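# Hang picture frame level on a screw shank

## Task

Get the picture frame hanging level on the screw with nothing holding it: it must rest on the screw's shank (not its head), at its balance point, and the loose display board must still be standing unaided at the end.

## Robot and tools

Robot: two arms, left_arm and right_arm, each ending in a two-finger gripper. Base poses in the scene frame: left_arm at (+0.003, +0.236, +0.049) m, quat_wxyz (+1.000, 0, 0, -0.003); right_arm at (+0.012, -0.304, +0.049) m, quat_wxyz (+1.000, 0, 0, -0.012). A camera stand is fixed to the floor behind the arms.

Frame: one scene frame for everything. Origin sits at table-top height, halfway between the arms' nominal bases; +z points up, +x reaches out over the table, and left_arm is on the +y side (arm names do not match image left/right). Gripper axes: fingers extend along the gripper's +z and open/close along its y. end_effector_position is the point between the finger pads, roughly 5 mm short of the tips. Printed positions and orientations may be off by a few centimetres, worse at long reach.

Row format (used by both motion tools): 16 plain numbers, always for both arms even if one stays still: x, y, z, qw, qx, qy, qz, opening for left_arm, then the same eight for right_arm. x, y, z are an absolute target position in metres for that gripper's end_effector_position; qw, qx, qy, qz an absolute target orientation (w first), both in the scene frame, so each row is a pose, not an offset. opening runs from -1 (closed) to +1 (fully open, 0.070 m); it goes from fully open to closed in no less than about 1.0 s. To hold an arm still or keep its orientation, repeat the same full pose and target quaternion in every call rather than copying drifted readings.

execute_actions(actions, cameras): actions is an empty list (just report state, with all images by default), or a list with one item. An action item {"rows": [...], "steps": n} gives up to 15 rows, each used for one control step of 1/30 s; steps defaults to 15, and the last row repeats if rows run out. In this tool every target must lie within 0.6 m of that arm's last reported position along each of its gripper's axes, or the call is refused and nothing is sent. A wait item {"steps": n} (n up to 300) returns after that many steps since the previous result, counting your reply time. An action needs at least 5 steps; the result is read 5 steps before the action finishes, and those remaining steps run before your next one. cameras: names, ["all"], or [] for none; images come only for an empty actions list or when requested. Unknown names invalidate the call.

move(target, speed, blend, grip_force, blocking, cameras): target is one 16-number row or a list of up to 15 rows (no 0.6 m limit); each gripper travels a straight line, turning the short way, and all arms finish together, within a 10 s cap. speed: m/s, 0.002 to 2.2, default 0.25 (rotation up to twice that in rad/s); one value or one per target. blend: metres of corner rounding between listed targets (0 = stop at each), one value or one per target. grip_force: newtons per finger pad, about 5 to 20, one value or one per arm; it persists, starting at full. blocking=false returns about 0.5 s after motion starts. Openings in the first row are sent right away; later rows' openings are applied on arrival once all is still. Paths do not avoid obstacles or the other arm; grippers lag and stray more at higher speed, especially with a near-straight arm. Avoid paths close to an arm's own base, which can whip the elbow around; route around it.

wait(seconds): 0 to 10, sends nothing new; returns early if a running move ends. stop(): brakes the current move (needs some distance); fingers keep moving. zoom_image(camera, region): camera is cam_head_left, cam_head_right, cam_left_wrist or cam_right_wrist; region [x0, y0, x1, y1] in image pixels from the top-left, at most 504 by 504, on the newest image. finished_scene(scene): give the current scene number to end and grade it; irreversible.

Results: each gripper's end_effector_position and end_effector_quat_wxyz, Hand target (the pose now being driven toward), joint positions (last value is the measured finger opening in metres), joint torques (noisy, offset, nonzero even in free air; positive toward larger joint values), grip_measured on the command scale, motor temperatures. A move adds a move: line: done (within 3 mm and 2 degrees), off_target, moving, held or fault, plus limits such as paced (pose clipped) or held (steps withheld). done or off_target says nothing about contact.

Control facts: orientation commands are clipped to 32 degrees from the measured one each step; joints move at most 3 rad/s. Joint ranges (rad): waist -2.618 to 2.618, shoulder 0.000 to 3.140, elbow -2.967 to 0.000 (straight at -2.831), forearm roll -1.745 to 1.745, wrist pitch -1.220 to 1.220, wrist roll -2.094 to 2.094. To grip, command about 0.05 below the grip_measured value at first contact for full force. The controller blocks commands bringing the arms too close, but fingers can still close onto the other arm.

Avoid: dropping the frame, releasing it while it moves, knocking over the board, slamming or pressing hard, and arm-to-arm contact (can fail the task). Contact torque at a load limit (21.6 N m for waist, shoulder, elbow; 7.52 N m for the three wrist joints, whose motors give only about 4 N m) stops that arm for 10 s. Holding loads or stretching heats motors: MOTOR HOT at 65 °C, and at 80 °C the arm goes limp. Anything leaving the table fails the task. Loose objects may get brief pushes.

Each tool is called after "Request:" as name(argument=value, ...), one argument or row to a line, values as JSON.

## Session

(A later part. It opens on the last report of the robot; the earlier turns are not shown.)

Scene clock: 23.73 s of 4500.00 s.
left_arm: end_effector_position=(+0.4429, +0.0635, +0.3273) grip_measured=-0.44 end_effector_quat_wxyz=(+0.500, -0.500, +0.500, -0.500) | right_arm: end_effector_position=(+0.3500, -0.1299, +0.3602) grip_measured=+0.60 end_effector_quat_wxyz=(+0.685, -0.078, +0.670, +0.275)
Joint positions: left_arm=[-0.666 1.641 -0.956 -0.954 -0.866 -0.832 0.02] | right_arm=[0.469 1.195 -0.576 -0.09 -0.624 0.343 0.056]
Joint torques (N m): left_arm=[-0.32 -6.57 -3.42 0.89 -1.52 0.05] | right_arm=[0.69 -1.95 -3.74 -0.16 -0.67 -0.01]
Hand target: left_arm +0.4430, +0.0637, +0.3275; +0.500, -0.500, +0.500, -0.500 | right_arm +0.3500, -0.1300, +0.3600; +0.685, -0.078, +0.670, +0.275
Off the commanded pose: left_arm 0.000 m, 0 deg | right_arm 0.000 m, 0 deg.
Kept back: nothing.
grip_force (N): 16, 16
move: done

Request:
move(
  target=[0.443,0.0637,0.3255,-0.5,0.5,-0.5,0.5,-0.52,0.35,-0.13,0.36,0.685,-0.078,0.670,0.275,0.6],
  speed=0.02,
)

Request:
move(
  target=[0.443,0.0637,0.3235,-0.5,0.5,-0.5,0.5,-0.52,0.35,-0.13,0.36,0.685,-0.078,0.670,0.275,0.6],
  speed=0.02,
  cameras=["all"],
)

Request:
zoom_image(
  camera="cam_right_wrist",
  region=[60, 0, 400, 280],
)

Scene clock: 24.50 s of 4500.00 s.
left_arm: end_effector_position=(+0.4429, +0.0635, +0.3259) grip_measured=-0.44 end_effector_quat_wxyz=(+0.500, -0.500, +0.500, -0.500) | right_arm: end_effector_position=(+0.3500, -0.1299, +0.3602) grip_measured=+0.60 end_effector_quat_wxyz=(+0.685, -0.078, +0.670, +0.275)
Joint positions: left_arm=[-0.666 1.644 -0.951 -0.947 -0.872 -0.84 0.02] | right_arm=[0.469 1.195 -0.576 -0.09 -0.624 0.343 0.056]
Joint torques (N m): left_arm=[-0.25 -6.24 -2.94 0.58 -1.33 -0.05] | right_arm=[0.7 -1.94 -3.69 -0.15 -0.67 0]
Hand target: left_arm +0.4430, +0.0637, +0.3255; +0.500, -0.500, +0.500, -0.500 | right_arm +0.3500, -0.1300, +0.3600; +0.685, -0.078, +0.670, +0.275
Off the commanded pose: left_arm 0.000 m, 0 deg | right_arm 0.000 m, 0 deg.
Kept back: nothing.
grip_force (N): 16, 16
move: done

Scene clock: 25.00 s of 4500.00 s.
left_arm: end_effector_position=(+0.4429, +0.0635, +0.3233) grip_measured=-0.44 end_effector_quat_wxyz=(+0.500, -0.500, +0.500, -0.500) | right_arm: end_effector_position=(+0.3500, -0.1299, +0.3602) grip_measured=+0.60 end_effector_quat_wxyz=(+0.685, -0.078, +0.670, +0.275)
Joint positions: left_arm=[-0.666 1.648 -0.947 -0.943 -0.876 -0.849 0.02] | right_arm=[0.469 1.195 -0.576 -0.09 -0.624 0.343 0.056]
Joint torques (N m): left_arm=[-0.52 -6.68 -3.35 0.92 -1.69 0.11] | right_arm=[0.65 -1.95 -3.74 -0.15 -0.67 0]
Hand target: left_arm +0.4430, +0.0637, +0.3235; +0.500, -0.500, +0.500, -0.500 | right_arm +0.3500, -0.1300, +0.3600; +0.685, -0.078, +0.670, +0.275
Off the commanded pose: left_arm 0.000 m, 0 deg | right_arm 0.000 m, 0 deg.
Kept back: nothing.
grip_force (N): 16, 16
move: done
cam_left_wrist: T_world_to_cam=[[0.02395, -0.01037, 0.99966, -0.32961], [-0.56038, -0.82822, 0.00484, 0.29986], [0.82789, -0.56031, -0.02565, -0.20112]] pos_world=[0.34243, 0.13224, 0.32289]
cam_right_wrist: T_world_to_cam=[[0.47077, -0.82993, -0.29933, -0.16407], [-0.59034, -0.04418, -0.80594, 0.48484], [0.65565, 0.55612, -0.51074, 0.1451]] pos_world=[0.26832, -0.19544, 0.41575]

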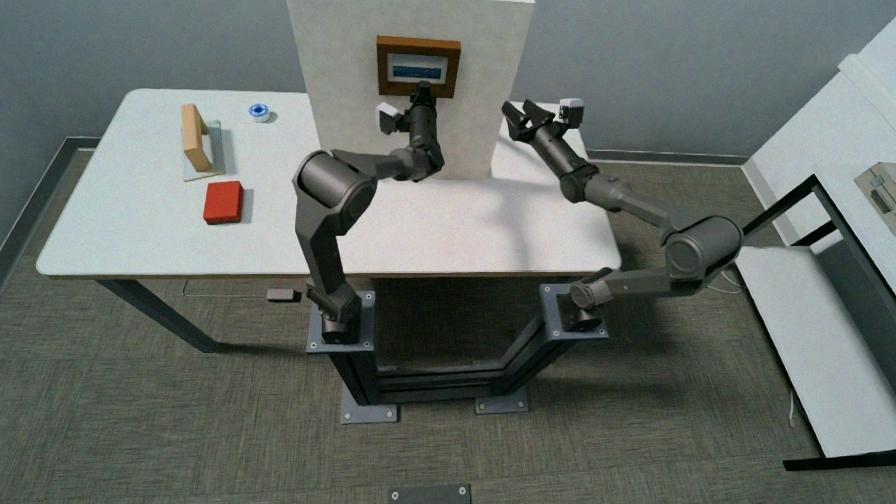

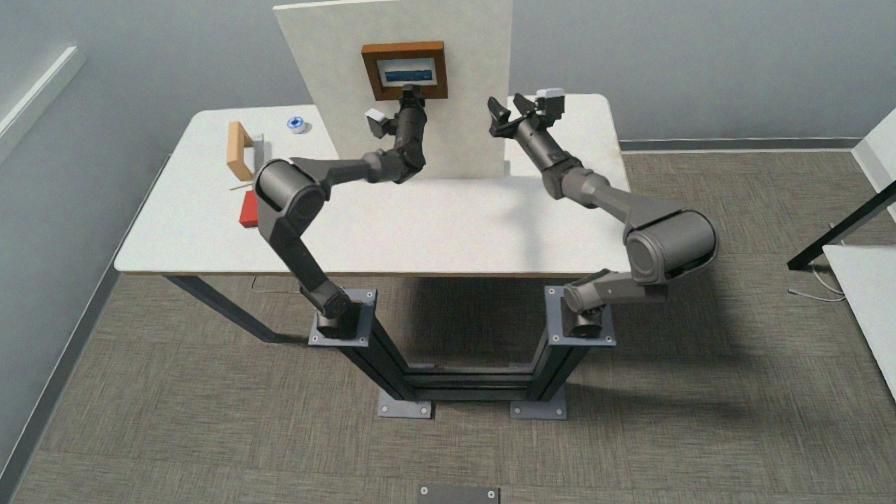

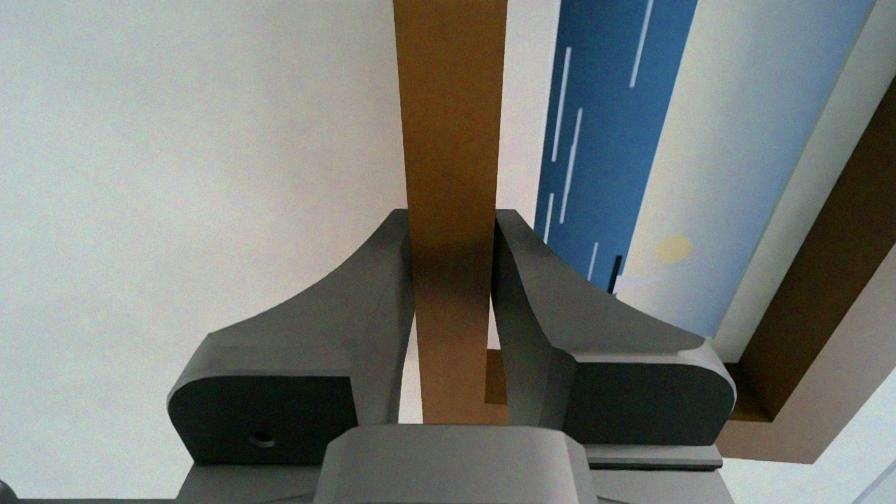

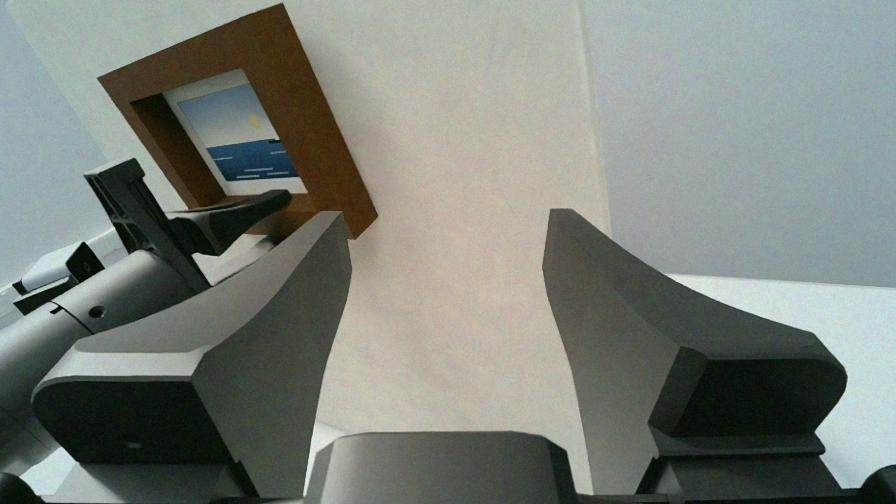

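Scaled by 1.482 from the camera's image (finer frame: 1280x720).

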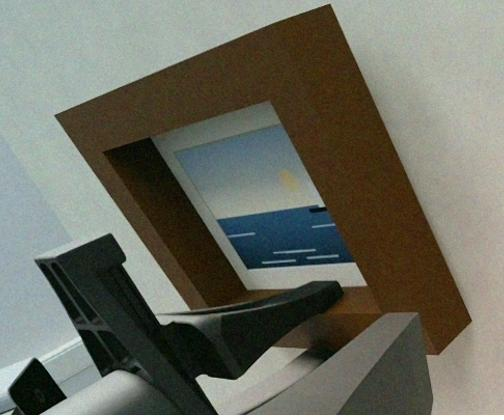

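Request:
move(
  target=[0.443,0.063,0.3205,-0.5,0.5,-0.5,0.5,-0.52,0.35,-0.13,0.36,0.685,-0.078,0.670,0.275,0.6],
  speed=0.02,
)

Request:
move(
  target=[0.443,0.063,0.3185,-0.5,0.5,-0.5,0.5,-0.52,0.35,-0.13,0.36,0.685,-0.078,0.670,0.275,0.6],
  speed=0.02,
)

Request:
move(
  target=[0.443,0.063,0.3165,-0.5,0.5,-0.5,0.5,-0.52,0.35,-0.13,0.36,0.685,-0.078,0.670,0.275,0.6],
  speed=0.02,
)

Scene clock: 26.07 s of 4500.00 s.
left_arm: end_effector_position=(+0.4431, +0.0634, +0.3222) grip_measured=-0.44 end_effector_quat_wxyz=(+0.501, -0.500, +0.498, -0.501) | right_arm: end_effector_position=(+0.3500, -0.1299, +0.3602) grip_measured=+0.60 end_effector_quat_wxyz=(+0.685, -0.078, +0.670, +0.275)
Joint positions: left_arm=[-0.667 1.654 -0.944 -0.936 -0.886 -0.86 0.02] | right_arm=[0.469 1.195 -0.576 -0.09 -0.624 0.343 0.056]
Joint torques (N m): left_arm=[-0.95 -5.54 -1.86 0.42 -0.67 -0.06] | right_arm=[0.69 -1.95 -3.73 -0.15 -0.67 0.01]
Hand target: left_arm +0.4430, +0.0630, +0.3205; +0.500, -0.500, +0.500, -0.500 | right_arm +0.3500, -0.1300, +0.3600; +0.685, -0.078, +0.670, +0.275
Off the commanded pose: left_arm 0.002 m, 0 deg | right_arm 0.000 m, 0 deg.
Kept back: nothing.
grip_force (N): 16, 16
move: done

Scene clock: 26.57 s of 4500.00 s.
left_arm: end_effector_position=(+0.4429, +0.0636, +0.3215) grip_measured=-0.44 end_effector_quat_wxyz=(+0.502, -0.499, +0.497, -0.502) | right_arm: end_effector_position=(+0.3500, -0.1299, +0.3602) grip_measured=+0.60 end_effector_quat_wxyz=(+0.685, -0.078, +0.670, +0.275)
Joint positions: left_arm=[-0.667 1.656 -0.939 -0.929 -0.892 -0.868 0.02] | right_arm=[0.469 1.195 -0.576 -0.09 -0.624 0.343 0.056]
Joint torques (N m): left_arm=[-0.96 -1.96 0.77 -0.46 1.24 -0.1] | right_arm=[0.7 -1.95 -3.71 -0.16 -0.67 0.02]
Hand target: left_arm +0.4430, +0.0630, +0.3185; +0.500, -0.500, +0.500, -0.500 | right_arm +0.3500, -0.1300, +0.3600; +0.685, -0.078, +0.670, +0.275
Off the commanded pose: left_arm 0.003 m, 0 deg | right_arm 0.000 m, 0 deg.
Kept back: nothing.
grip_force (N): 16, 16
move: done

Scene clock: 27.07 s of 4500.00 s.
left_arm: end_effector_position=(+0.4428, +0.0639, +0.3209) grip_measured=-0.44 end_effector_quat_wxyz=(+0.502, -0.499, +0.496, -0.503) | right_arm: end_effector_position=(+0.3500, -0.1299, +0.3602) grip_measured=+0.60 end_effector_quat_wxyz=(+0.685, -0.078, +0.670, +0.275)
Joint positions: left_arm=[-0.667 1.658 -0.936 -0.924 -0.899 -0.876 0.02] | right_arm=[0.469 1.195 -0.576 -0.09 -0.624 0.343 0.056]
Joint torques (N m): left_arm=[-1.7 2.15 4.13 -1.4 3.72 -0.23] | right_arm=[0.67 -1.93 -3.72 -0.16 -0.67 0.03]
Hand target: left_arm +0.4430, +0.0630, +0.3165; +0.500, -0.500, +0.500, -0.500 | right_arm +0.3500, -0.1300, +0.3600; +0.685, -0.078, +0.670, +0.275
Off the commanded pose: left_arm 0.005 m, 1 deg | right_arm 0.000 m, 0 deg.
Kept back: nothing.
grip_force (N): 16, 16
move: off_target (left_arm)

Request:
move(
  target=[
    [0.443,0.0635,0.326,-0.5,0.5,-0.5,0.5,-0.52,0.35,-0.13,0.36,0.685,-0.078,0.670,0.275,0.6],
    [0.443,0.062,0.326,-0.5,0.5,-0.5,0.5,-0.52,0.35,-0.13,0.36,0.685,-0.078,0.670,0.275,0.6],
    [0.443,0.062,0.3205,-0.5,0.5,-0.5,0.5,-0.52,0.35,-0.13,0.36,0.685,-0.078,0.670,0.275,0.6],
  ],
  speed=0.02,
)

Request:
move(
  target=[
    [0.443,0.062,0.322,-0.5,0.5,-0.5,0.5,-0.52,0.35,-0.13,0.36,0.685,-0.078,0.670,0.275,0.6],
    [0.443,0.062,0.322,-0.5,0.5,-0.5,0.5,-0.4,0.35,-0.13,0.36,0.685,-0.078,0.670,0.275,0.6],
    [0.443,0.062,0.3225,-0.5,0.5,-0.5,0.5,0.0,0.35,-0.13,0.36,0.685,-0.078,0.670,0.275,0.6],
  ],
  speed=0.02,
  cameras=["all"],
)

Request:
zoom_image(
  camera="cam_head_left",
  region=[365, 20, 475, 105],
)

Request:
zoom_image(
  camera="cam_head_right",
  region=[350, 25, 460, 110],
)

Scene clock: 29.20 s of 4500.00 s.
left_arm: end_effector_position=(+0.4431, +0.0620, +0.3221) grip_measured=-0.44 end_effector_quat_wxyz=(+0.501, -0.499, +0.499, -0.501) | right_arm: end_effector_position=(+0.3500, -0.1299, +0.3602) grip_measured=+0.60 end_effector_quat_wxyz=(+0.685, -0.078, +0.670, +0.275)
Joint positions: left_arm=[-0.67 1.657 -0.946 -0.938 -0.887 -0.857 0.02] | right_arm=[0.469 1.195 -0.576 -0.09 -0.624 0.343 0.056]
Joint torques (N m): left_arm=[-2.89 -2.95 -0.27 0.45 1.19 0.28] | right_arm=[0.72 -1.96 -3.71 -0.16 -0.67 0.04]
Hand target: left_arm +0.4430, +0.0620, +0.3205; +0.500, -0.500, +0.500, -0.500 | right_arm +0.3500, -0.1300, +0.3600; +0.685, -0.078, +0.670, +0.275
Off the commanded pose: left_arm 0.002 m, 0 deg | right_arm 0.000 m, 0 deg.
Kept back: nothing.
grip_force (N): 16, 16
move: done

Scene clock: 30.93 s of 4500.00 s.
left_arm: end_effector_position=(+0.4429, +0.0615, +0.3207) grip_measured=+0.00 end_effector_quat_wxyz=(+0.499, -0.500, +0.502, -0.499) | right_arm: end_effector_position=(+0.3500, -0.1299, +0.3602) grip_measured=+0.60 end_effector_quat_wxyz=(+0.685, -0.078, +0.670, +0.275)
Joint positions: left_arm=[-0.671 1.656 -0.947 -0.946 -0.88 -0.849 0.035] | right_arm=[0.469 1.195 -0.576 -0.09 -0.624 0.343 0.056]
Joint torques (N m): left_arm=[0.5 -7.06 -3.05 0.63 -1.25 0.07] | right_arm=[0.67 -1.97 -3.76 -0.16 -0.66 0.08]
Hand target: left_arm +0.4430, +0.0620, +0.3225; +0.500, -0.500, +0.500, -0.500 | right_arm +0.3500, -0.1300, +0.3600; +0.685, -0.078, +0.670, +0.275
Off the commanded pose: left_arm 0.002 m, 0 deg | right_arm 0.000 m, 0 deg.
Kept back: nothing.
grip_force (N): 16, 16
move: done
cam_left_wrist: T_world_to_cam=[[0.02733, -0.01286, 0.99954, -0.32833], [-0.5609, -0.82787, 0.00468, 0.29839], [0.82743, -0.56077, -0.02984, -0.20073]] pos_world=[0.34243, 0.13024, 0.32079]
cam_right_wrist: T_world_to_cam=[[0.47077, -0.82993, -0.29933, -0.16407], [-0.59034, -0.04418, -0.80594, 0.48484], [0.65565, 0.55612, -0.51074, 0.1451]] pos_world=[0.26832, -0.19544, 0.41575]

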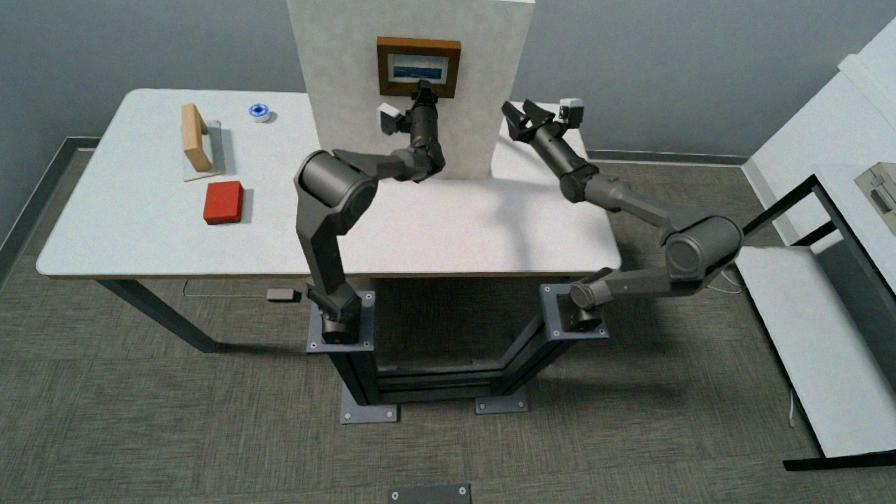

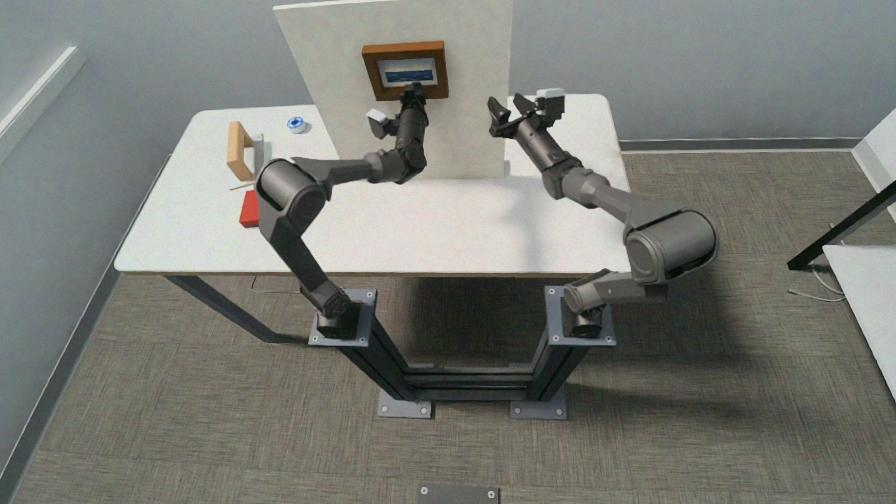

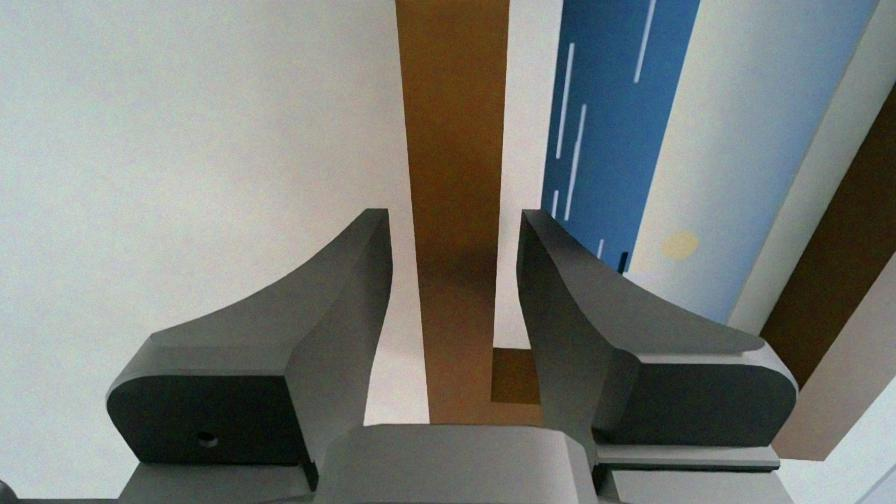

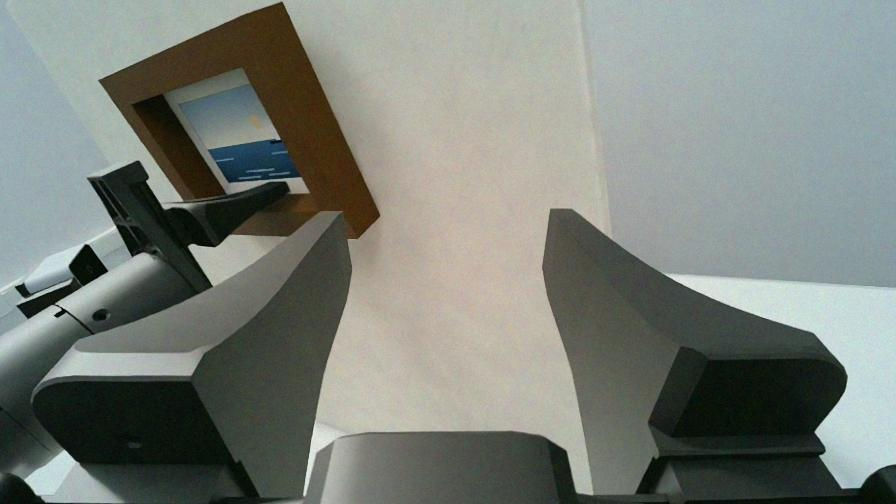

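Scaled by 4.582 from the camera's image (finer frame: 1280x720).

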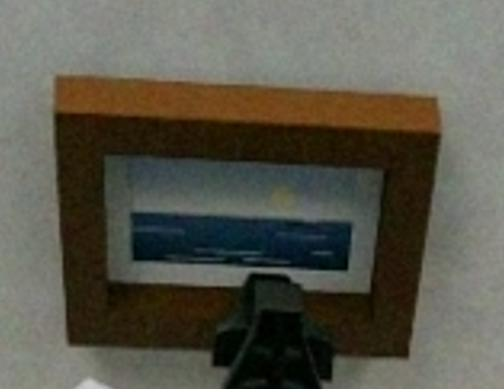

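Scaled by 4.582 from the camera's image (finer frame: 1280x720).

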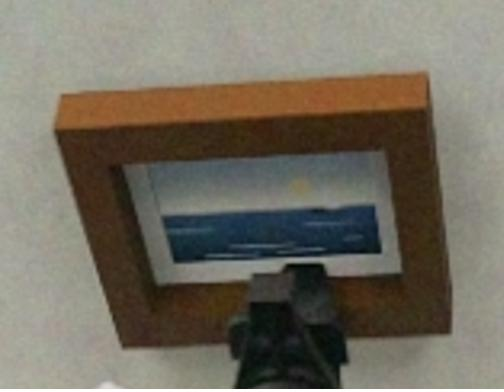

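Request:
move(
  target=[
    [0.42,0.062,0.3215,-0.5,0.5,-0.5,0.5,0.0,0.35,-0.13,0.36,0.685,-0.078,0.670,0.275,0.6],
    [0.33,0.08,0.32,-0.5,0.5,-0.5,0.5,0.0,0.35,-0.13,0.36,0.685,-0.078,0.670,0.275,0.6],
  ],
  speed=[0.06,0.2],
  blend=0.005,
  cameras=["all"],
)

Request:
zoom_image(
  camera="cam_head_right",
  region=[350, 25, 460, 110],
)

Scene clock: 32.53 s of 4500.00 s.
left_arm: end_effector_position=(+0.3296, +0.0803, +0.3202) grip_measured=+0.00 end_effector_quat_wxyz=(+0.500, -0.500, +0.500, -0.500) | right_arm: end_effector_position=(+0.3500, -0.1299, +0.3602) grip_measured=+0.60 end_effector_quat_wxyz=(+0.685, -0.078, +0.670, +0.275)
Joint positions: left_arm=[-0.976 1.349 -0.607 -1.184 -1.115 -0.747 0.035] | right_arm=[0.469 1.195 -0.576 -0.09 -0.624 0.343 0.056]
Joint torques (N m): left_arm=[0.35 -3.19 -3.01 0.77 -0.79 -0.14] | right_arm=[0.69 -1.96 -3.77 -0.16 -0.67 0.09]
Hand target: left_arm +0.3300, +0.0800, +0.3200; +0.500, -0.500, +0.500, -0.500 | right_arm +0.3500, -0.1300, +0.3600; +0.685, -0.078, +0.670, +0.275
Off the commanded pose: left_arm 0.001 m, 0 deg | right_arm 0.000 m, 0 deg.
Kept back: nothing.
grip_force (N): 16, 16
move: done
cam_left_wrist: T_world_to_cam=[[0.02284, -0.01091, 0.99968, -0.32319], [-0.5598, -0.82862, 0.00375, 0.25043], [0.82831, -0.55971, -0.02503, -0.09834]] pos_world=[0.22903, 0.14894, 0.31969]
cam_right_wrist: T_world_to_cam=[[0.47077, -0.82993, -0.29933, -0.16407], [-0.59034, -0.04418, -0.80594, 0.48484], [0.65565, 0.55612, -0.51074, 0.1451]] pos_world=[0.26832, -0.19544, 0.41575]

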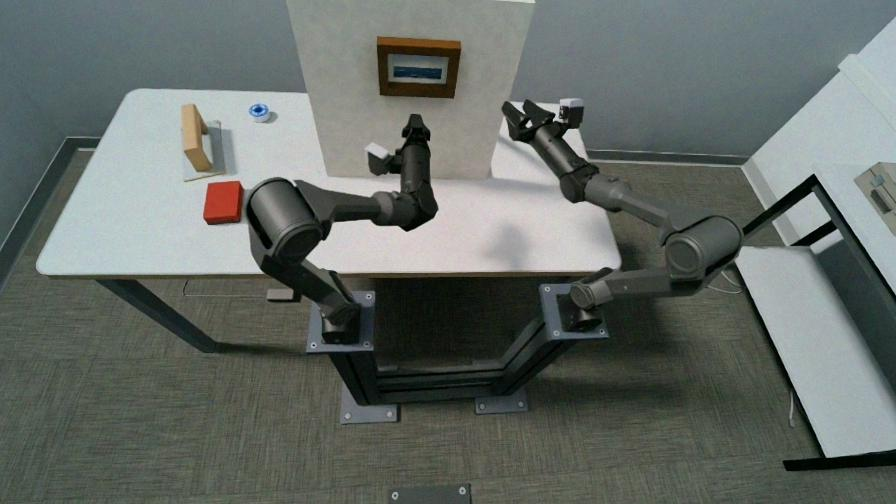

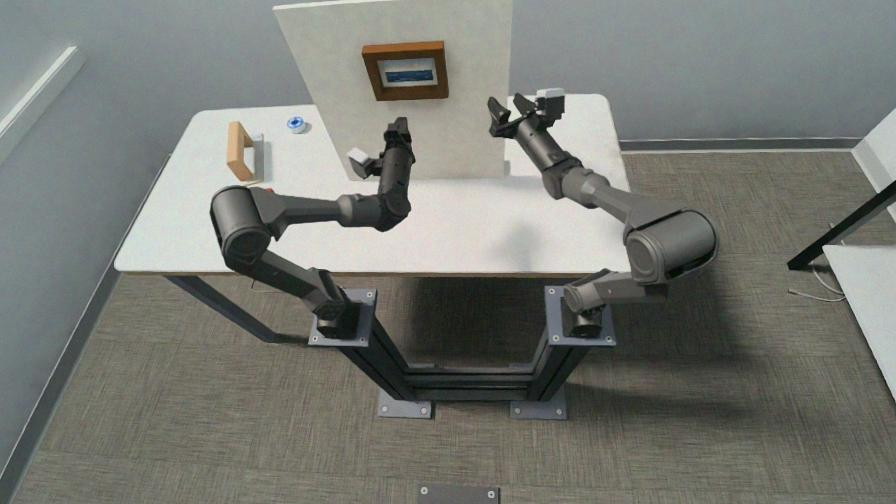

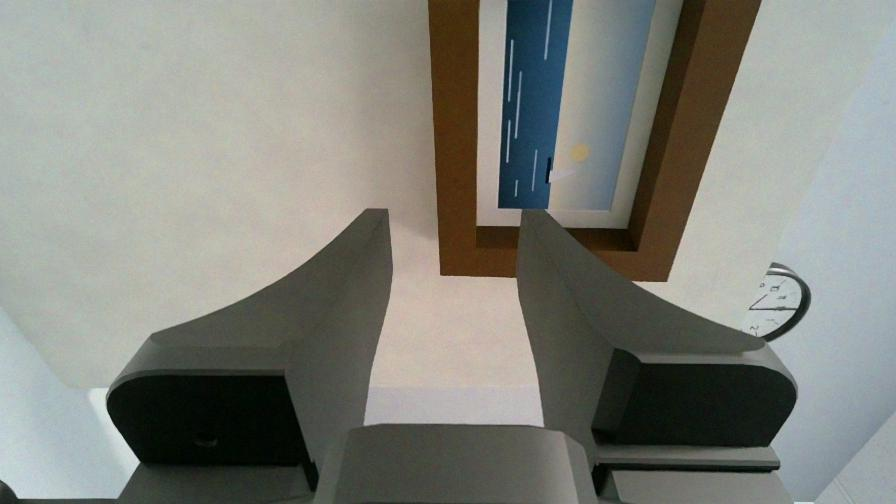

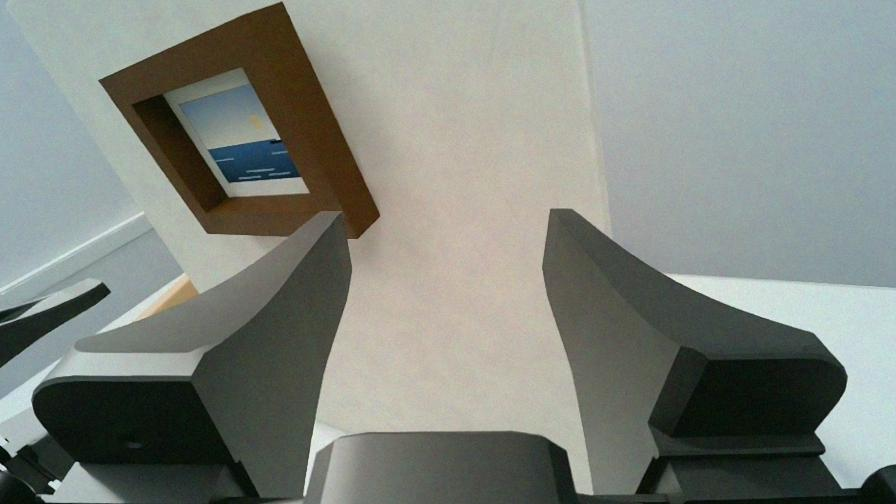

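Scaled by 4.582 from the camera's image (finer frame: 1280x720).

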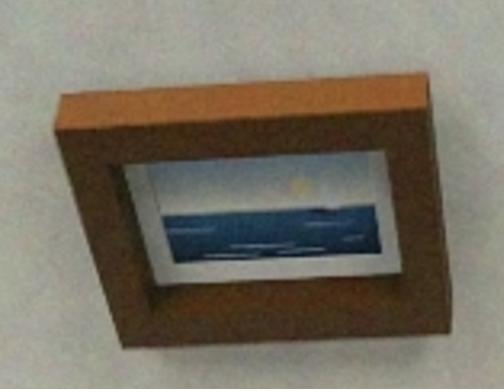

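Request:
finished_scene(
  scene=2,
)

The scene is finished: the task was done.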